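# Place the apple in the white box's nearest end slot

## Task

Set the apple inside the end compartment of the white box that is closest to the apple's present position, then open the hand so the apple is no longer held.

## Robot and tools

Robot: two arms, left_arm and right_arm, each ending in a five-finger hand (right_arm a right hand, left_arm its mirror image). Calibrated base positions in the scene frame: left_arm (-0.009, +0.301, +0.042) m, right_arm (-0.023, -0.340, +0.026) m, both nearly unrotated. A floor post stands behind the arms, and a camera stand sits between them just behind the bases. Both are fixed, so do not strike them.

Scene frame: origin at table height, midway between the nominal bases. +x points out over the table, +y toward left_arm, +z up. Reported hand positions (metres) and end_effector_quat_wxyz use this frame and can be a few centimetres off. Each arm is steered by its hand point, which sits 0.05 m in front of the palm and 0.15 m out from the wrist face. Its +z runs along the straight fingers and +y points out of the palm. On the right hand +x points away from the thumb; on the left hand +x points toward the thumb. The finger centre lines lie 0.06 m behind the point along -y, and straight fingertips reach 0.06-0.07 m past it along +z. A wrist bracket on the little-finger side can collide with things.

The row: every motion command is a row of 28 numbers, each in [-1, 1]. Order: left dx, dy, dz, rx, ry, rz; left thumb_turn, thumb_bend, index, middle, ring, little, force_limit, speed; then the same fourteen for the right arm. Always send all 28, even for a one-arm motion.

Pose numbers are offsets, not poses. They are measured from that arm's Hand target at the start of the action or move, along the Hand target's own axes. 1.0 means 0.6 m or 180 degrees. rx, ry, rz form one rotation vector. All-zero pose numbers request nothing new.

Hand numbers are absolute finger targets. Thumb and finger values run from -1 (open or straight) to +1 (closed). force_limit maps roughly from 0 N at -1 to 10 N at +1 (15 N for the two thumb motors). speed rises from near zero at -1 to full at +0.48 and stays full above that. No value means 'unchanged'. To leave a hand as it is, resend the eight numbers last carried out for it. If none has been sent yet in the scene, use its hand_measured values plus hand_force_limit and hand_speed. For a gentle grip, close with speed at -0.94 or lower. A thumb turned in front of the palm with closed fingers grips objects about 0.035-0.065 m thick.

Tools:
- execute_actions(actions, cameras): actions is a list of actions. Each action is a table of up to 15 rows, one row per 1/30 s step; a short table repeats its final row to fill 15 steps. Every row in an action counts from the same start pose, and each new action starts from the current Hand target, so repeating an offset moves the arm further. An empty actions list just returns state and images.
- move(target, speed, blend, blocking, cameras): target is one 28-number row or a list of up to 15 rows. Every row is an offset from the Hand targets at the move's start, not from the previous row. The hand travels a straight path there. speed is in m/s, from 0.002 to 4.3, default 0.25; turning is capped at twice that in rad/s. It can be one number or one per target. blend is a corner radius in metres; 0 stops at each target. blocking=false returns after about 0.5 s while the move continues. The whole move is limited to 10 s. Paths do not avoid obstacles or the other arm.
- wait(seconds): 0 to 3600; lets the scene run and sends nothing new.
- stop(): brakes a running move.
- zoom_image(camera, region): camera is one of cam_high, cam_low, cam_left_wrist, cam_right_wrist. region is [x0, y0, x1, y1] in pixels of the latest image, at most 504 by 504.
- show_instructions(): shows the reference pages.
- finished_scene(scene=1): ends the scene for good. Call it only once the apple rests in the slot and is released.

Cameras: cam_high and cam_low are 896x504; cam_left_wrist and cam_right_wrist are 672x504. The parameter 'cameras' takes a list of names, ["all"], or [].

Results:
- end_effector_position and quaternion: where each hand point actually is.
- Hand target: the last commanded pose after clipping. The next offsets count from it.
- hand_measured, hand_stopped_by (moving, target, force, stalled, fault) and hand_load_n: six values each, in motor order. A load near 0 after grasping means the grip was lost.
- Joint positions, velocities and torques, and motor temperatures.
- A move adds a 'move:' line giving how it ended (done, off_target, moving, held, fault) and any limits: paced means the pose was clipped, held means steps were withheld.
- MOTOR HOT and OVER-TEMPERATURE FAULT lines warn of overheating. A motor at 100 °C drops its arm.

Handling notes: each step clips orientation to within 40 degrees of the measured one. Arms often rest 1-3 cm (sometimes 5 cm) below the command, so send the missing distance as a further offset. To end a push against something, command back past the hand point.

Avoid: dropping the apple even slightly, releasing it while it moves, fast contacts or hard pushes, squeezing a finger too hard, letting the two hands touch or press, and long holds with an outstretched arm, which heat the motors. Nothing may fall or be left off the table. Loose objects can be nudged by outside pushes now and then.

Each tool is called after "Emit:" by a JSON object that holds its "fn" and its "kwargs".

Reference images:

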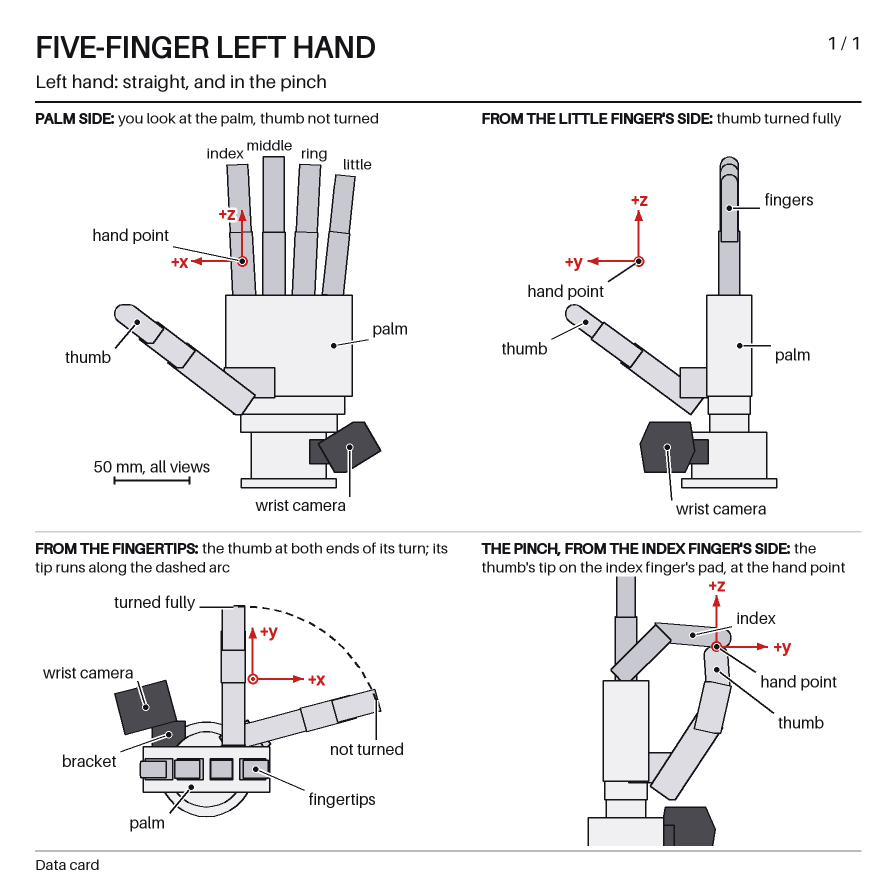

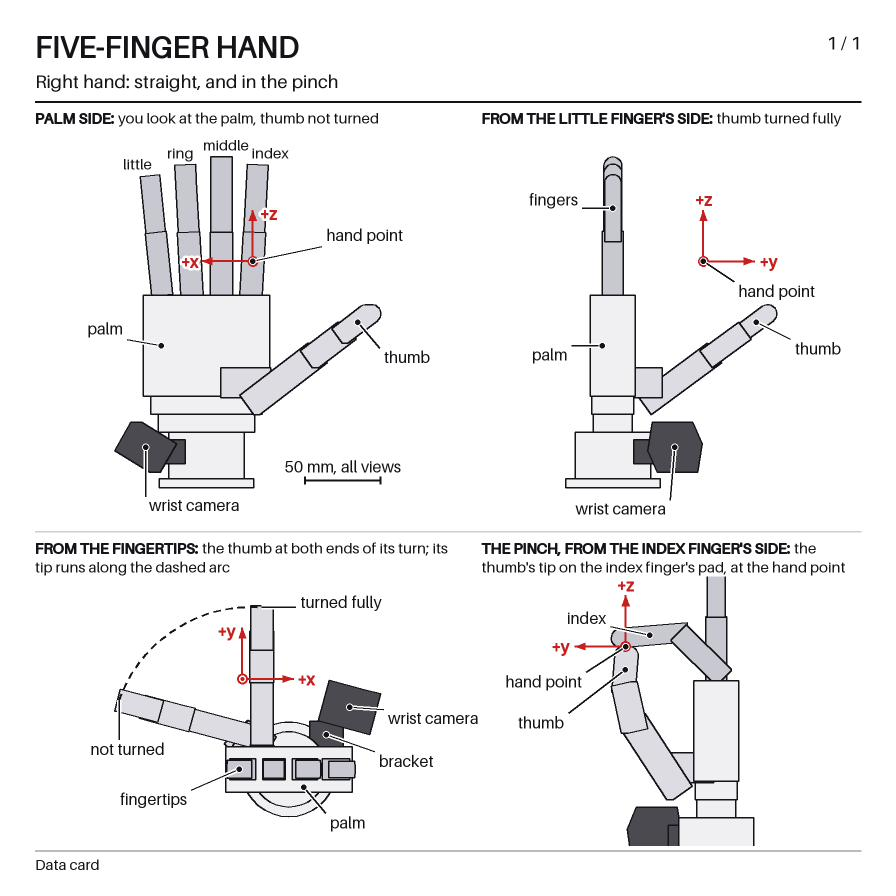

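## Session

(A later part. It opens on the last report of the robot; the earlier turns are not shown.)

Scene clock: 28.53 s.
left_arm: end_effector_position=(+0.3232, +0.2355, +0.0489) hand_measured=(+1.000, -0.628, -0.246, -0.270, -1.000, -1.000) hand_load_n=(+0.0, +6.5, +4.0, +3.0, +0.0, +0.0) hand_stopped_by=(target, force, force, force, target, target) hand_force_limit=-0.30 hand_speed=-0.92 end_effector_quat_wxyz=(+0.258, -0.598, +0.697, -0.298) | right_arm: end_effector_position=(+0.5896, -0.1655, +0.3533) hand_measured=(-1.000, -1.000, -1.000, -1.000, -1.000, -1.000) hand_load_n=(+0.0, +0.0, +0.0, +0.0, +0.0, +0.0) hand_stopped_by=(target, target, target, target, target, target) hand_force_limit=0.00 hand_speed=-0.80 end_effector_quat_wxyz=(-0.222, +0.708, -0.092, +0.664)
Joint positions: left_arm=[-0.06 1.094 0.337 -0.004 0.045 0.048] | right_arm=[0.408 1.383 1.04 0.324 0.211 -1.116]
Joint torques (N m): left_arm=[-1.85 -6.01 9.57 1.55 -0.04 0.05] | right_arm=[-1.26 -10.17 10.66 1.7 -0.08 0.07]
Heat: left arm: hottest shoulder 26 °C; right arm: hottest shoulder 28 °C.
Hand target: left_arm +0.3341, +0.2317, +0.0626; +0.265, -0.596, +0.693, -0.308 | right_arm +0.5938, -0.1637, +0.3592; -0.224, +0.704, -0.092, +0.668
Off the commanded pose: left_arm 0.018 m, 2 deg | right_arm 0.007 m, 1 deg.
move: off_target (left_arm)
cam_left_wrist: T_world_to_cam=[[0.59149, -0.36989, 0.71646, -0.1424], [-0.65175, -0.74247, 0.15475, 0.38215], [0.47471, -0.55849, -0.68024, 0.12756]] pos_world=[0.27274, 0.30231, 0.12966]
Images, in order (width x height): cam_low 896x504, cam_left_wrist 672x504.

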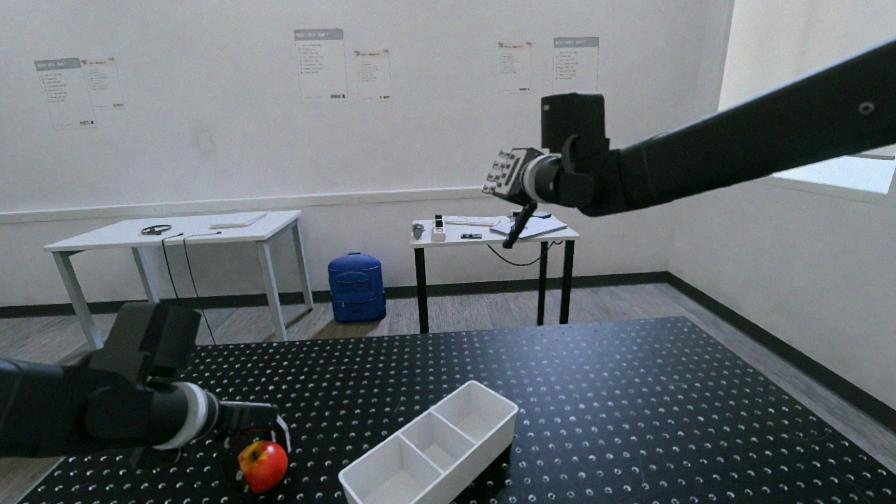

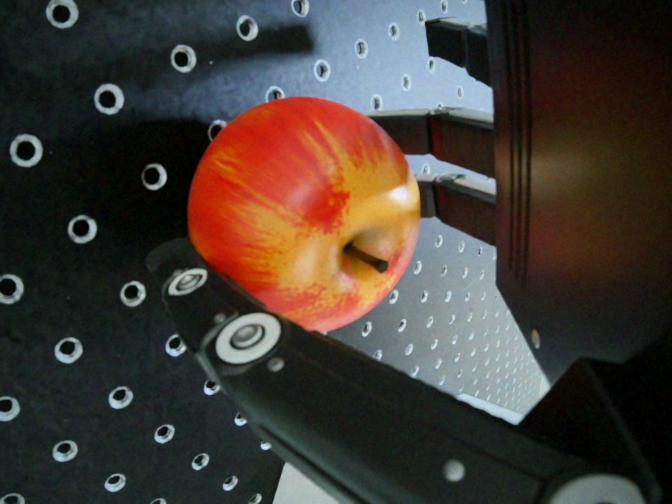

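Emit:
{"fn": "move", "kwargs": {"target": [[0,-0.1176,-0.1059,0,0,0,1,0,0,0,-1,-1,-0.3,-0.92,0,0,0,0,0,0,-1,-1,-1,-1,-1,-1,0,-0.8],[0.302,-0.073,-0.1565,0,0,0,1,0,0,0,-1,-1,-0.3,-0.92,0,0,0,0,0,0,-1,-1,-1,-1,-1,-1,0,-0.8]], "speed": 0.12, "blend": 0.03, "cameras": ["cam_left_wrist","cam_low","cam_high"]}}

Emit:
{"fn": "zoom_image", "kwargs": {"camera": "cam_low", "region": [280, 350, 540, 504]}}

Emit:
{"fn": "zoom_image", "kwargs": {"camera": "cam_high", "region": [430, 70, 540, 170]}}

Scene clock: 32.10 s.
left_arm: end_effector_position=(+0.2544, +0.0759, +0.1323) hand_measured=(+1.000, -0.628, -0.246, -0.270, -1.000, -1.000) hand_load_n=(+0.0, +6.5, +3.5, +3.0, +0.0, +0.0) hand_stopped_by=(target, force, force, force, target, target) hand_force_limit=-0.30 hand_speed=-0.92 end_effector_quat_wxyz=(+0.266, -0.594, +0.703, -0.288) | right_arm: end_effector_position=(+0.5896, -0.1655, +0.3533) hand_measured=(-1.000, -1.000, -1.000, -1.000, -1.000, -1.000) hand_load_n=(+0.0, +0.0, +0.0, +0.0, +0.0, +0.0) hand_stopped_by=(target, target, target, target, target, target) hand_force_limit=0.00 hand_speed=-0.80 end_effector_quat_wxyz=(-0.222, +0.708, -0.092, +0.664)
Joint positions: left_arm=[-0.799 0.943 0.541 -0.498 -0.483 -0.485] | right_arm=[0.408 1.383 1.04 0.324 0.211 -1.116]
Joint torques (N m): left_arm=[-1.9 -3.6 13.48 1.22 -0.46 0] | right_arm=[-1.2 -10.17 10.62 1.8 -0.06 0.1]
Heat: left arm: hottest elbow 27 °C; right arm: hottest shoulder 28 °C.
Hand target: left_arm +0.2670, +0.0586, +0.1579; +0.265, -0.596, +0.693, -0.308 | right_arm +0.5938, -0.1637, +0.3592; -0.224, +0.704, -0.092, +0.668
Off the commanded pose: left_arm 0.033 m, 3 deg | right_arm 0.007 m, 1 deg.
move: off_target (left_arm)
cam_left_wrist: T_world_to_cam=[[0.59178, -0.39245, 0.70412, -0.21727], [-0.65411, -0.74427, 0.13492, 0.20929], [0.47111, -0.54041, -0.69714, 0.12956]] pos_world=[0.20444, 0.14052, 0.21507]
Images, in order (width x height): cam_high 896x504, cam_low 896x504, cam_left_wrist 672x504.

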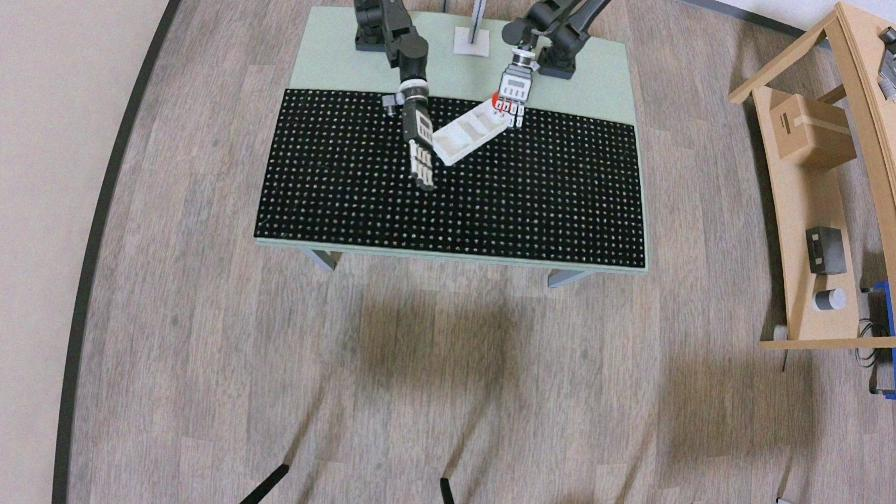

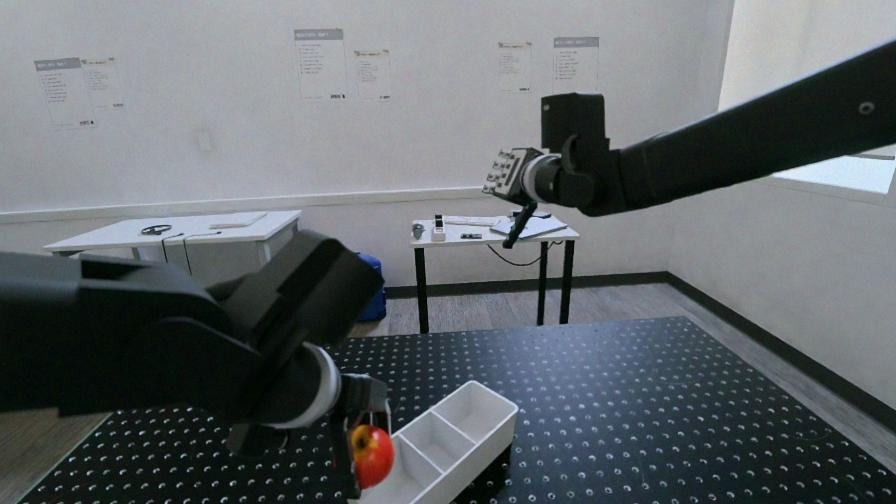

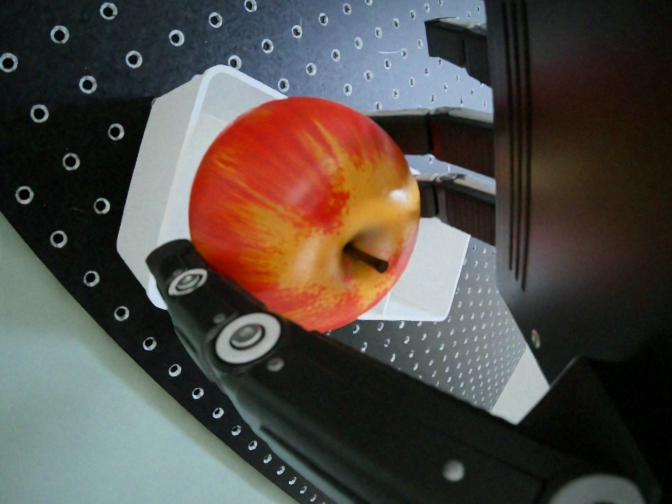

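Scaled by 1.938 from the camera's image (finer frame: 1280x720).

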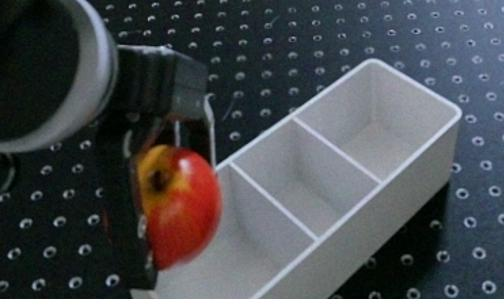

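Scaled by 4.582 from the camera's image (finer frame: 1280x720).

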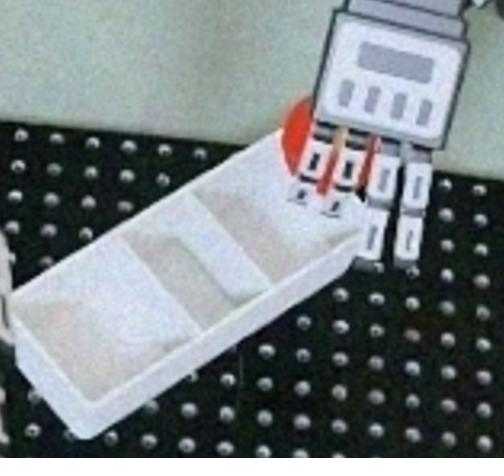

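Emit:
{"fn": "zoom_image", "kwargs": {"camera": "cam_low", "region": [320, 360, 440, 504]}}

Emit:
{"fn": "zoom_image", "kwargs": {"camera": "cam_high", "region": [480, 80, 540, 140]}}

Emit:
{"fn": "zoom_image", "kwargs": {"camera": "cam_left_wrist", "region": [100, 40, 500, 360]}}

Scaled by 3.500 from the camera's image (finer frame: 1280x720).

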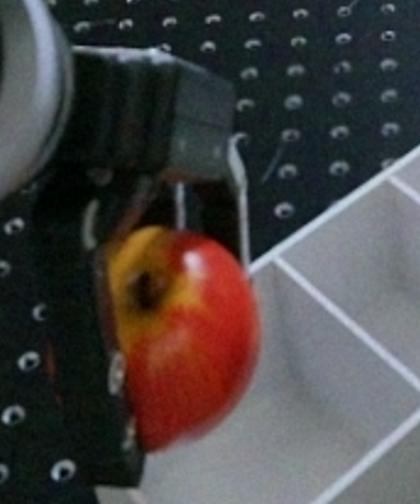

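Scaled by 8.400 from the camera's image (finer frame: 1280x720).

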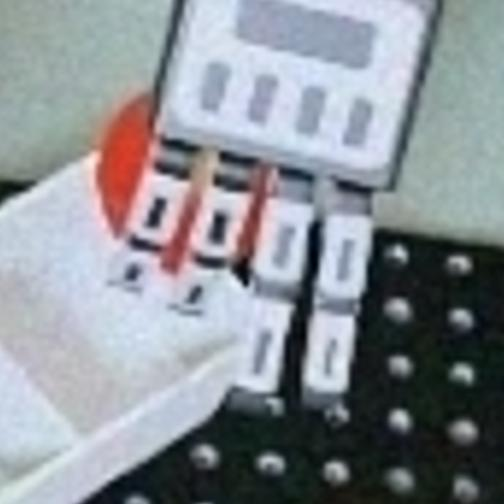

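Scaled by 1.260 from the camera's image (finer frame: 960x720).

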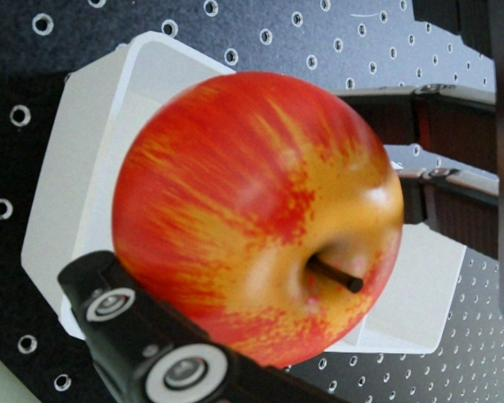

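Emit:
{"fn": "move", "kwargs": {"target": [-0.0005,-0.0031,0.0108,-0.0662,-0.0246,-0.0274,1,0,0,0,-1,-1,-0.3,-0.92,0,0,0,0,0,0,-1,-1,-1,-1,-1,-1,0,-0.8], "speed": 0.12, "cameras": ["cam_left_wrist","cam_low","cam_high"]}}

Scene clock: 36.93 s.
left_arm: end_effector_position=(+0.2569, +0.0709, +0.1328) hand_measured=(+1.000, -0.628, -0.246, -0.270, -1.000, -1.000) hand_load_n=(+0.0, +6.5, +3.5, +3.0, +0.0, +0.0) hand_stopped_by=(target, force, force, force, target, target) hand_force_limit=-0.30 hand_speed=-0.92 end_effector_quat_wxyz=(-0.216, +0.653, -0.696, +0.205) | right_arm: end_effector_position=(+0.5896, -0.1655, +0.3533) hand_measured=(-1.000, -1.000, -1.000, -1.000, -1.000, -1.000) hand_load_n=(+0.0, +0.0, +0.0, +0.0, +0.0, +0.5) hand_stopped_by=(target, target, target, target, target, target) hand_force_limit=0.00 hand_speed=-0.80 end_effector_quat_wxyz=(-0.222, +0.708, -0.092, +0.664)
Joint positions: left_arm=[-0.748 1.079 0.692 -0.723 -0.406 -0.614] | right_arm=[0.408 1.383 1.04 0.324 0.211 -1.116]
Joint torques (N m): left_arm=[-0.62 -5.42 13.14 0.8 -0.17 0.09] | right_arm=[-0.79 -9.99 10.7 1.81 -0.07 0.1]
Motor temperatures (°C): left_arm=[23 26 29 23 23 24] | right_arm=[24 28 27 25 23 22]
Heat: left arm: hottest elbow 29 °C; right arm: hottest shoulder 28 °C.
Hand target: left_arm +0.2730, +0.0579, +0.1549; -0.215, +0.660, -0.684, +0.222 | right_arm +0.5938, -0.1637, +0.3592; -0.224, +0.704, -0.092, +0.668
Off the commanded pose: left_arm 0.030 m, 3 deg | right_arm 0.007 m, 1 deg.
move: off_target (left_arm)
cam_left_wrist: T_world_to_cam=[[0.75775, -0.33271, 0.56135, -0.24893], [-0.53228, -0.81278, 0.23677, 0.16714], [0.37748, -0.47821, -0.79298, 0.15841]] pos_world=[0.2178, 0.12878, 0.22579]
Images, in order (width x height): cam_high 896x504, cam_low 896x504, cam_left_wrist 672x504.

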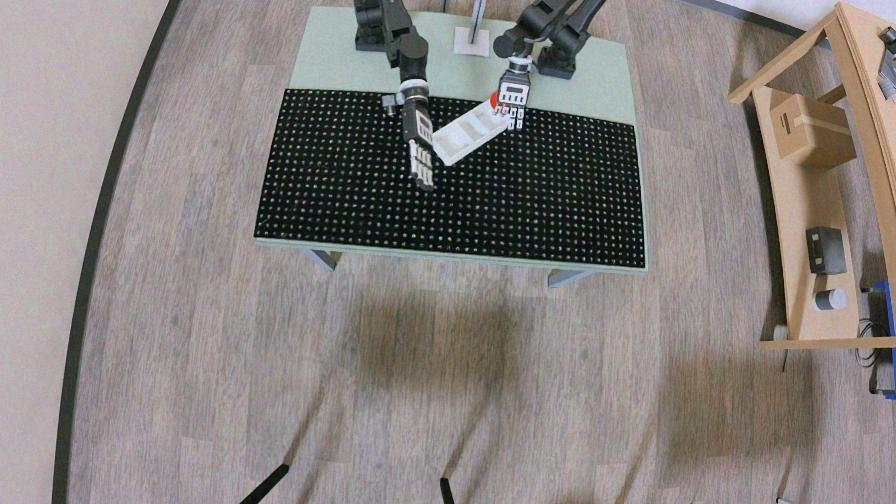

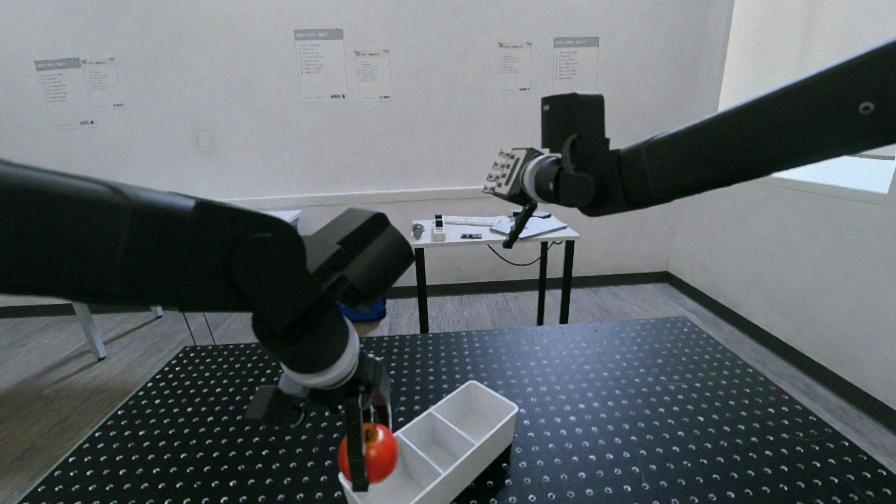

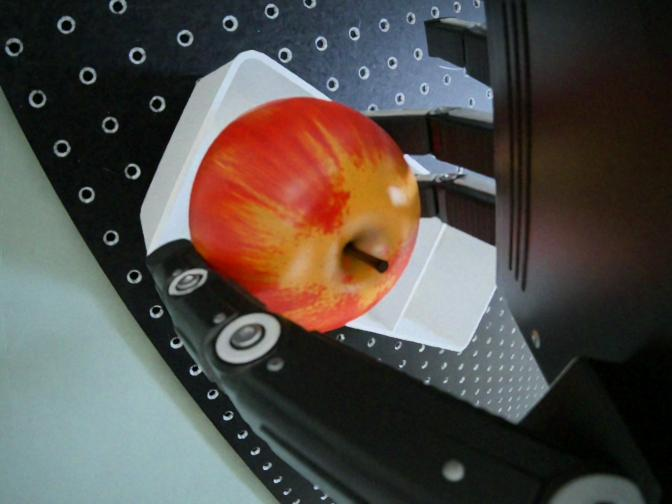

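Emit:
{"fn": "zoom_image", "kwargs": {"camera": "cam_low", "region": [300, 350, 460, 504]}}

Emit:
{"fn": "zoom_image", "kwargs": {"camera": "cam_high", "region": [480, 70, 550, 140]}}

Emit:
{"fn": "zoom_image", "kwargs": {"camera": "cam_left_wrist", "region": [100, 20, 500, 370]}}

Scaled by 3.150 from the camera's image (finer frame: 1280x720).

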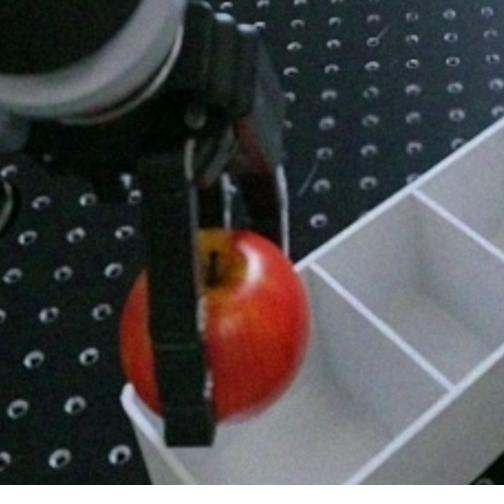

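Scaled by 7.200 from the camera's image (finer frame: 1280x720).

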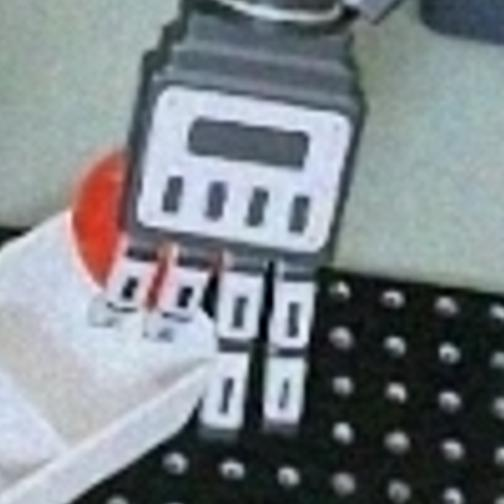

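Scaled by 1.260 from the camera's image (finer frame: 960x720).

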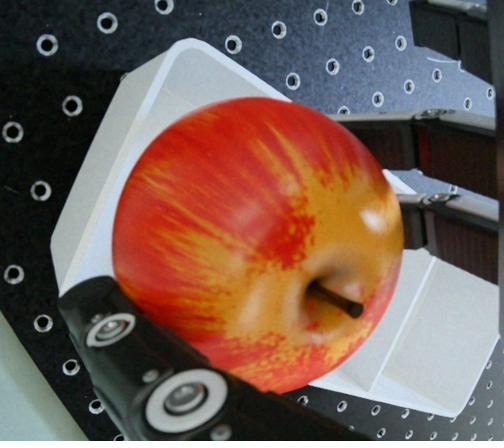

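Emit:
{"fn": "move", "kwargs": {"target": [0.0362,-0.0118,0.0087,0,0,0,1,0,0,0,-1,-1,-0.3,-0.92,0,0,0,0,0,0,-1,-1,-1,-1,-1,-1,0,-0.8], "speed": 0.12, "cameras": ["cam_left_wrist","cam_low","cam_high"]}}

Emit:
{"fn": "zoom_image", "kwargs": {"camera": "cam_low", "region": [300, 350, 460, 504]}}

Emit:
{"fn": "zoom_image", "kwargs": {"camera": "cam_high", "region": [480, 70, 550, 140]}}

Emit:
{"fn": "zoom_image", "kwargs": {"camera": "cam_left_wrist", "region": [100, 20, 500, 370]}}

Scene clock: 39.37 s.
left_arm: end_effector_position=(+0.2670, +0.0534, +0.1332) hand_measured=(+1.000, -0.628, -0.246, -0.270, -1.000, -1.000) hand_load_n=(+0.0, +6.5, +3.5, +3.0, +0.0, +0.0) hand_stopped_by=(target, force, force, force, target, target) hand_force_limit=-0.30 hand_speed=-0.92 end_effector_quat_wxyz=(-0.215, +0.658, -0.692, +0.202) | right_arm: end_effector_position=(+0.5896, -0.1655, +0.3533) hand_measured=(-1.000, -1.000, -1.000, -1.000, -1.000, -1.000) hand_load_n=(-0.5, +0.0, +0.0, +0.0, +0.0, +0.0) hand_stopped_by=(target, target, target, target, target, target) hand_force_limit=0.00 hand_speed=-0.80 end_effector_quat_wxyz=(-0.222, +0.708, -0.092, +0.664)
Joint positions: left_arm=[-0.765 1.144 0.741 -0.723 -0.415 -0.645] | right_arm=[0.408 1.383 1.04 0.324 0.211 -1.116]
Joint torques (N m): left_arm=[-1.85 -6.36 13 1.02 -0.43 0.02] | right_arm=[-1.08 -10.64 10.65 1.73 -0.07 0.1]
Heat: left arm: hottest elbow 29 °C; right arm: hottest shoulder 28 °C.
Hand target: left_arm +0.2812, +0.0359, +0.1549; -0.215, +0.661, -0.684, +0.223 | right_arm +0.5938, -0.1637, +0.3592; -0.224, +0.704, -0.092, +0.668
Off the commanded pose: left_arm 0.031 m, 3 deg | right_arm 0.007 m, 1 deg.
move: off_target (left_arm)
cam_left_wrist: T_world_to_cam=[[0.76507, -0.32282, 0.55718, -0.26461], [-0.52078, -0.8191, 0.24052, 0.155], [0.37874, -0.47419, -0.7948, 0.14624]] pos_world=[0.22779, 0.11088, 0.22638]
Images, in order (width x height): cam_high 896x504, cam_low 896x504, cam_left_wrist 672x504.

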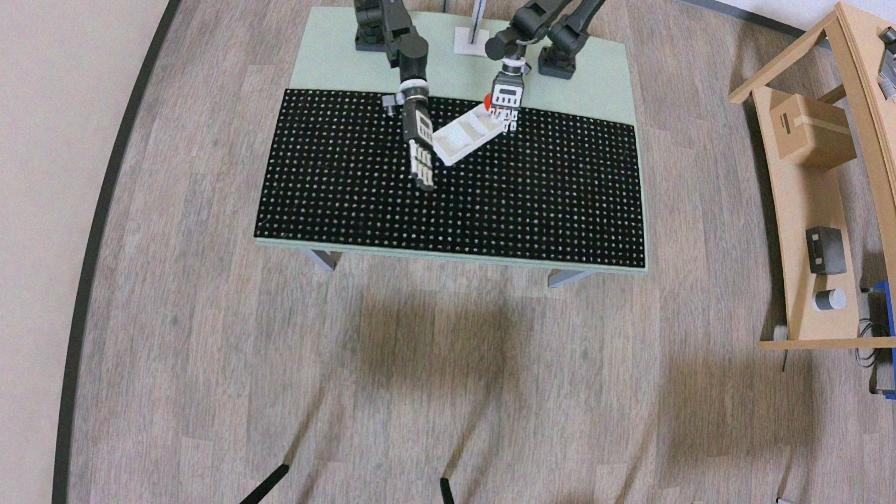

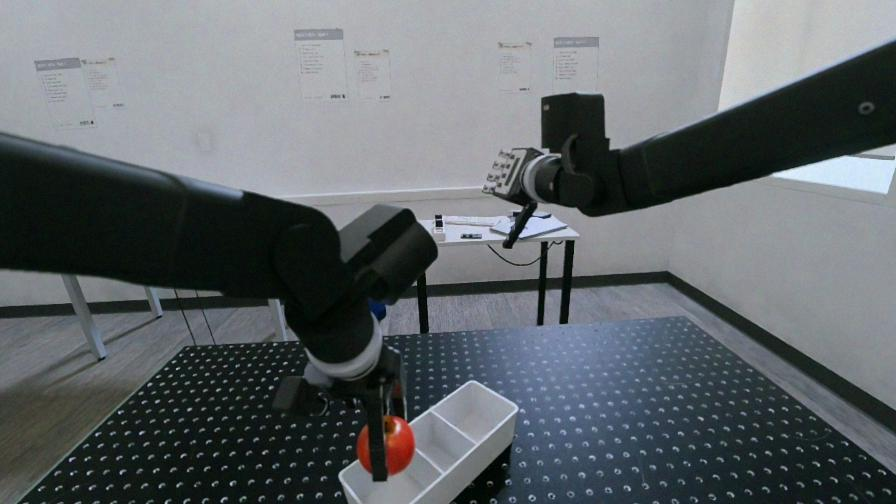

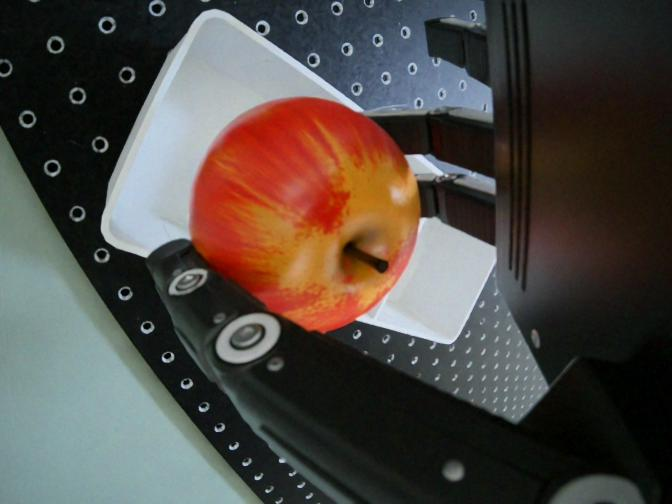

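Scaled by 3.150 from the camera's image (finer frame: 1280x720).

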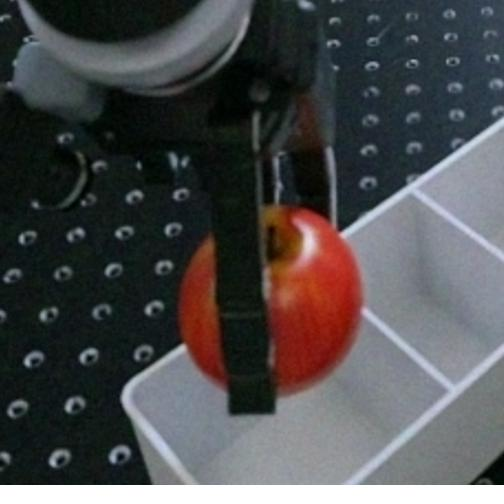

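Scaled by 7.200 from the camera's image (finer frame: 1280x720).

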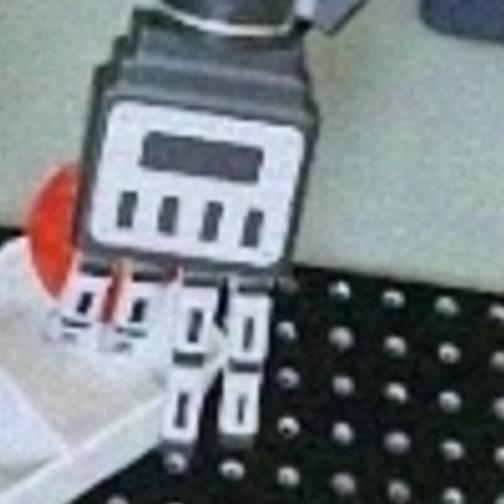

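Scaled by 1.260 from the camera's image (finer frame: 960x720).

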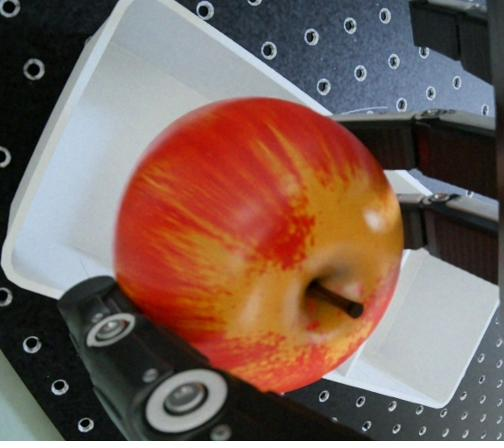

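Emit:
{"fn": "move", "kwargs": {"target": [-0.0245,0.0633,0.0568,0,0,0,1,0,0,0,-1,-1,-0.3,-0.92,0,0,0,0,0,0,-1,-1,-1,-1,-1,-1,0,-0.8], "speed": 0.05, "cameras": ["cam_left_wrist","cam_low","cam_high"]}}

Emit:
{"fn": "zoom_image", "kwargs": {"camera": "cam_low", "region": [300, 350, 460, 504]}}

Emit:
{"fn": "zoom_image", "kwargs": {"camera": "cam_high", "region": [480, 70, 550, 140]}}

Emit:
{"fn": "zoom_image", "kwargs": {"camera": "cam_left_wrist", "region": [100, 0, 500, 370]}}

Scene clock: 41.70 s.
left_arm: end_effector_position=(+0.2685, +0.0518, +0.1087) hand_measured=(+1.000, -0.628, -0.246, -0.270, -1.000, -1.000) hand_load_n=(+0.5, +6.5, +4.0, +3.0, +0.0, +0.0) hand_stopped_by=(target, force, force, force, target, target) hand_force_limit=-0.30 hand_speed=-0.92 end_effector_quat_wxyz=(-0.215, +0.659, -0.687, +0.219) | right_arm: end_effector_position=(+0.5896, -0.1655, +0.3533) hand_measured=(-1.000, -1.000, -1.000, -1.000, -1.000, -1.000) hand_load_n=(+0.0, +0.0, +0.0, +0.0, +0.0, +0.0) hand_stopped_by=(target, target, target, target, target, target) hand_force_limit=0.00 hand_speed=-0.80 end_effector_quat_wxyz=(-0.222, +0.708, -0.092, +0.664)
Joint positions: left_arm=[-0.765 1.162 0.673 -0.601 -0.415 -0.646] | right_arm=[0.408 1.383 1.04 0.324 0.211 -1.116]
Joint torques (N m): left_arm=[-1.03 -6.42 7.95 2.28 -0.25 0.12] | right_arm=[-0.91 -10.05 10.59 1.81 -0.08 0.09]
Heat: left arm: hottest elbow 30 °C; right arm: hottest shoulder 28 °C.
Hand target: left_arm +0.2709, +0.0510, +0.1049; -0.215, +0.660, -0.684, +0.222 | right_arm +0.5938, -0.1637, +0.3592; -0.224, +0.704, -0.092, +0.668
Off the commanded pose: left_arm 0.005 m, 1 deg | right_arm 0.007 m, 1 deg.
move: done
cam_left_wrist: T_world_to_cam=[[0.75081, -0.30787, 0.58438, -0.25257], [-0.52665, -0.813, 0.24833, 0.16083], [0.39865, -0.49421, -0.77255, 0.11873]] pos_world=[0.227, 0.11167, 0.19938]
Images, in order (width x height): cam_high 896x504, cam_low 896x504, cam_left_wrist 672x504.

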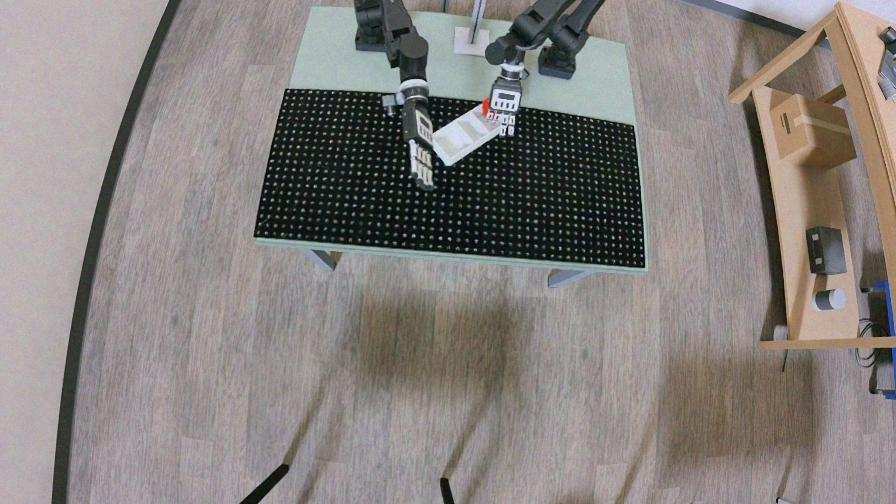

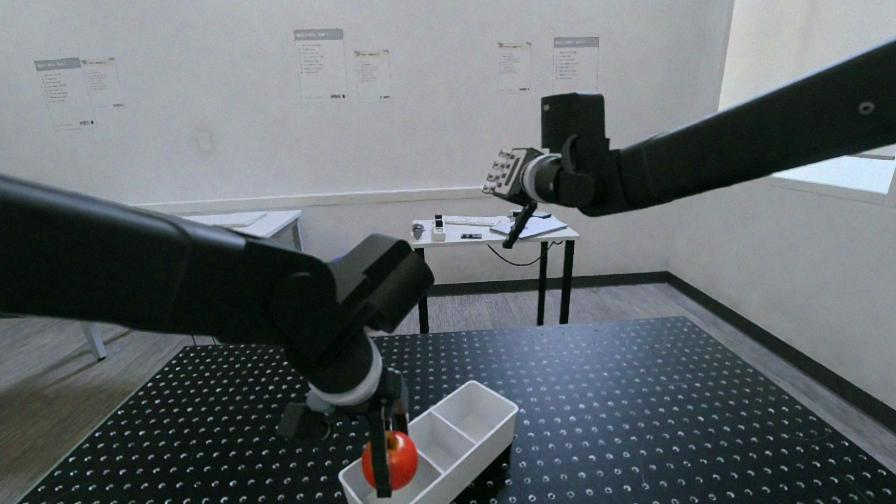

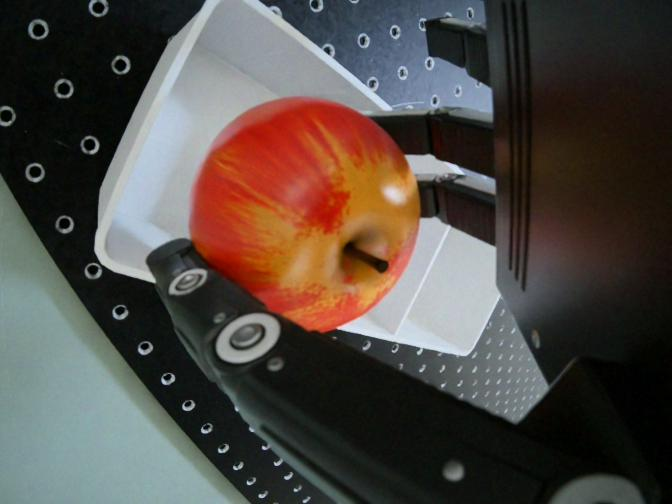

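Scaled by 3.150 from the camera's image (finer frame: 1280x720).

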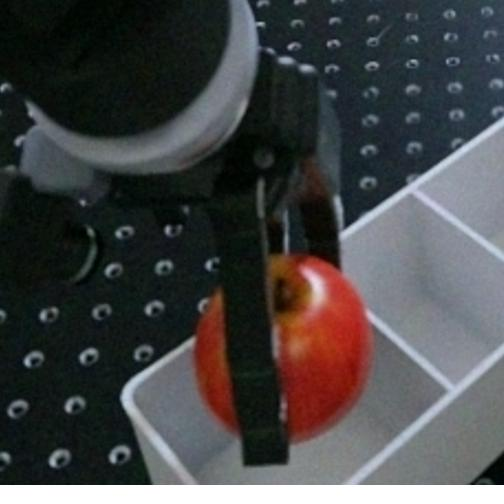

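Scaled by 7.200 from the camera's image (finer frame: 1280x720).

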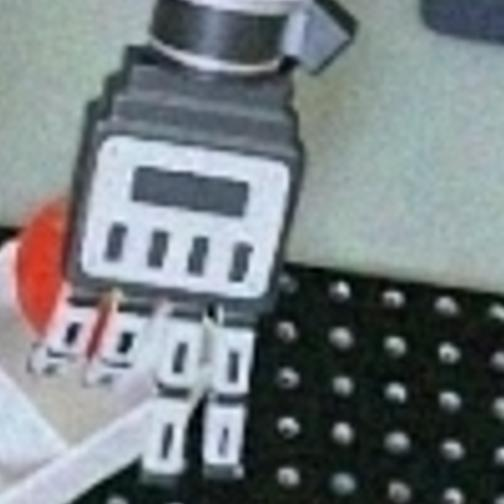

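Scaled by 1.260 from the camera's image (finer frame: 960x720).

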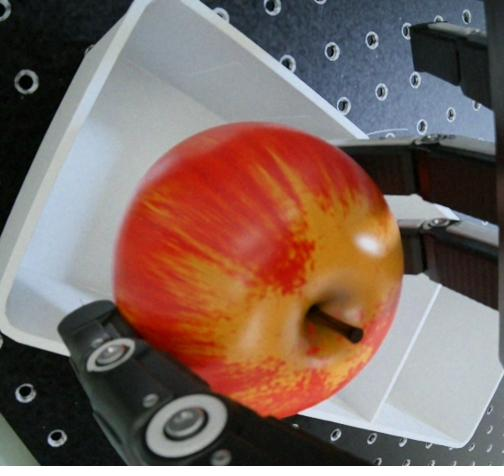

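Emit:
{"fn": "move", "kwargs": {"target": [-0.0015,0.0335,0.0362,0,0,0,1,0,0,0,-1,-1,-0.3,-0.92,0,0,0,0,0,0,-1,-1,-1,-1,-1,-1,0,-0.8], "speed": 0.04, "cameras": ["cam_left_wrist","cam_low","cam_high"]}}

Emit:
{"fn": "zoom_image", "kwargs": {"camera": "cam_low", "region": [300, 350, 460, 504]}}

Emit:
{"fn": "zoom_image", "kwargs": {"camera": "cam_high", "region": [480, 70, 550, 140]}}

Emit:
{"fn": "zoom_image", "kwargs": {"camera": "cam_left_wrist", "region": [50, 0, 500, 370]}}

Scene clock: 44.37 s.
left_arm: end_effector_position=(+0.2663, +0.0541, +0.0790) hand_measured=(+1.000, -0.628, -0.246, -0.270, -1.000, -1.000) hand_load_n=(+0.0, +6.5, +3.5, +3.0, +0.0, +0.0) hand_stopped_by=(target, force, force, force, target, target) hand_force_limit=-0.30 hand_speed=-0.92 end_effector_quat_wxyz=(-0.215, +0.659, -0.687, +0.218) | right_arm: end_effector_position=(+0.5896, -0.1655, +0.3533) hand_measured=(-1.000, -1.000, -1.000, -1.000, -1.000, -1.000) hand_load_n=(+0.0, +0.0, +0.0, +0.0, +0.0, +0.0) hand_stopped_by=(target, target, target, target, target, target) hand_force_limit=0.00 hand_speed=-0.80 end_effector_quat_wxyz=(-0.222, +0.708, -0.092, +0.664)
Joint positions: left_arm=[-0.765 1.208 0.618 -0.502 -0.415 -0.646] | right_arm=[0.408 1.383 1.04 0.324 0.211 -1.116]
Joint torques (N m): left_arm=[-1.44 -6.65 7.51 2.18 -0.35 0.07] | right_arm=[-1.38 -10.34 10.67 1.81 -0.09 0.11]
Heat: left arm: hottest elbow 30 °C; right arm: hottest shoulder 29 °C.
Hand target: left_arm +0.2675, +0.0521, +0.0755; -0.215, +0.660, -0.684, +0.222 | right_arm +0.5938, -0.1637, +0.3592; -0.224, +0.704, -0.092, +0.668
Off the commanded pose: left_arm 0.004 m, 1 deg | right_arm 0.007 m, 1 deg.
move: done
cam_left_wrist: T_world_to_cam=[[0.75172, -0.30888, 0.58268, -0.23285], [-0.52627, -0.81342, 0.24776, 0.16884], [0.39743, -0.49289, -0.77402, 0.09811]] pos_world=[0.2249, 0.11377, 0.16978]
Images, in order (width x height): cam_high 896x504, cam_low 896x504, cam_left_wrist 672x504.

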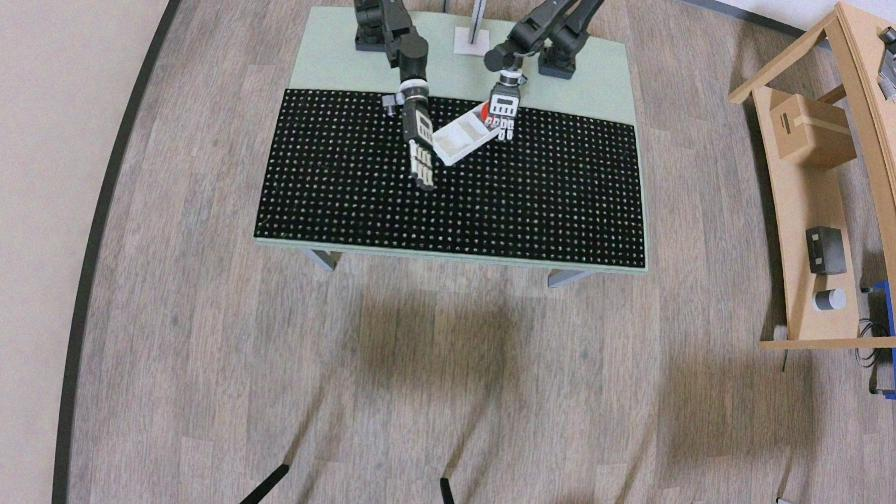

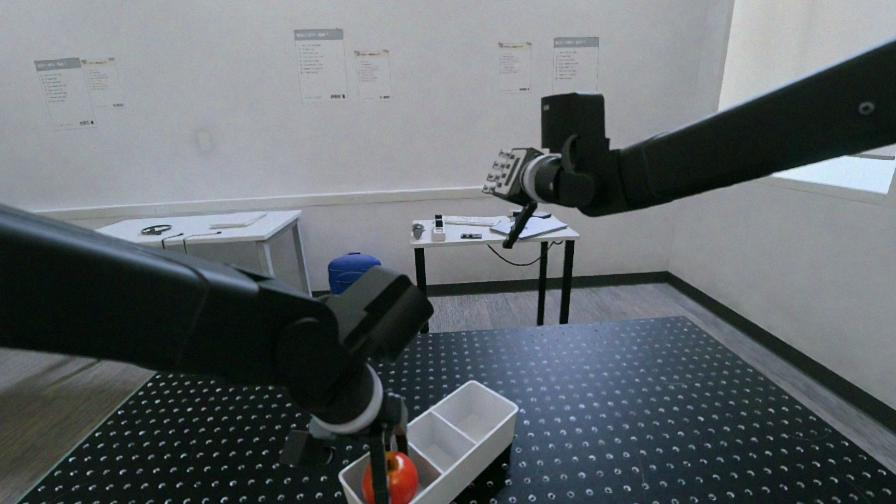

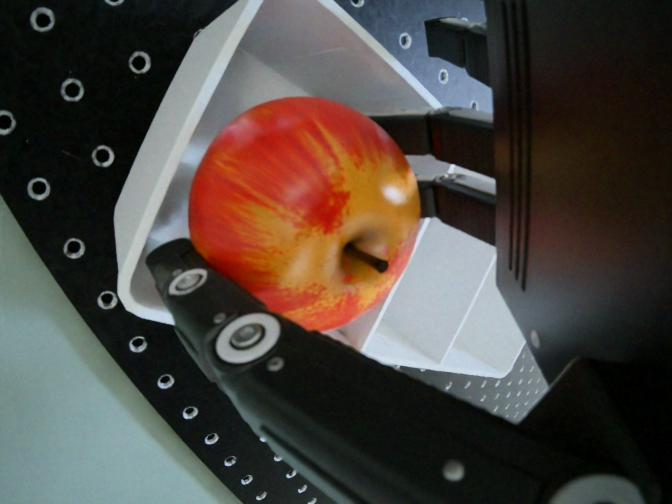

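Scaled by 3.150 from the camera's image (finer frame: 1280x720).

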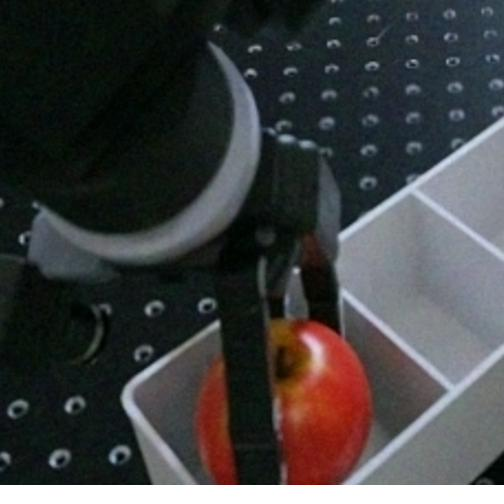

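Scaled by 7.200 from the camera's image (finer frame: 1280x720).

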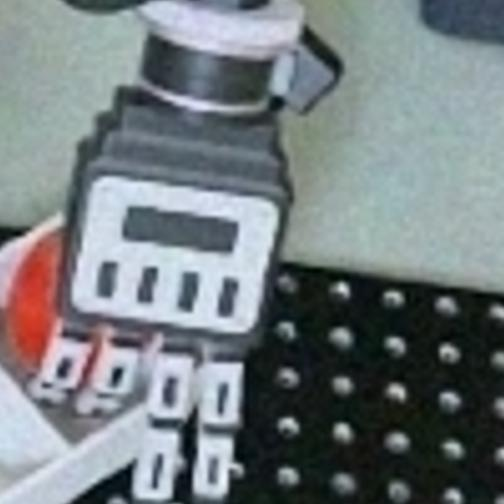

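Scaled by 1.120 from the camera's image (finer frame: 960x720).

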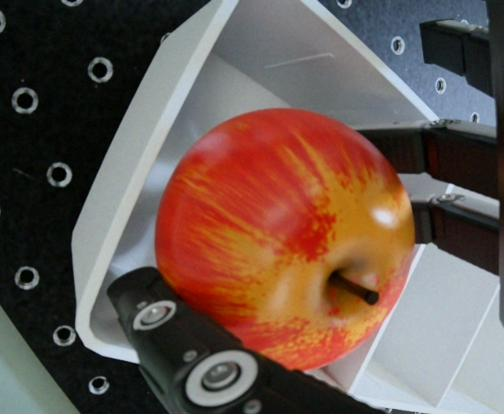

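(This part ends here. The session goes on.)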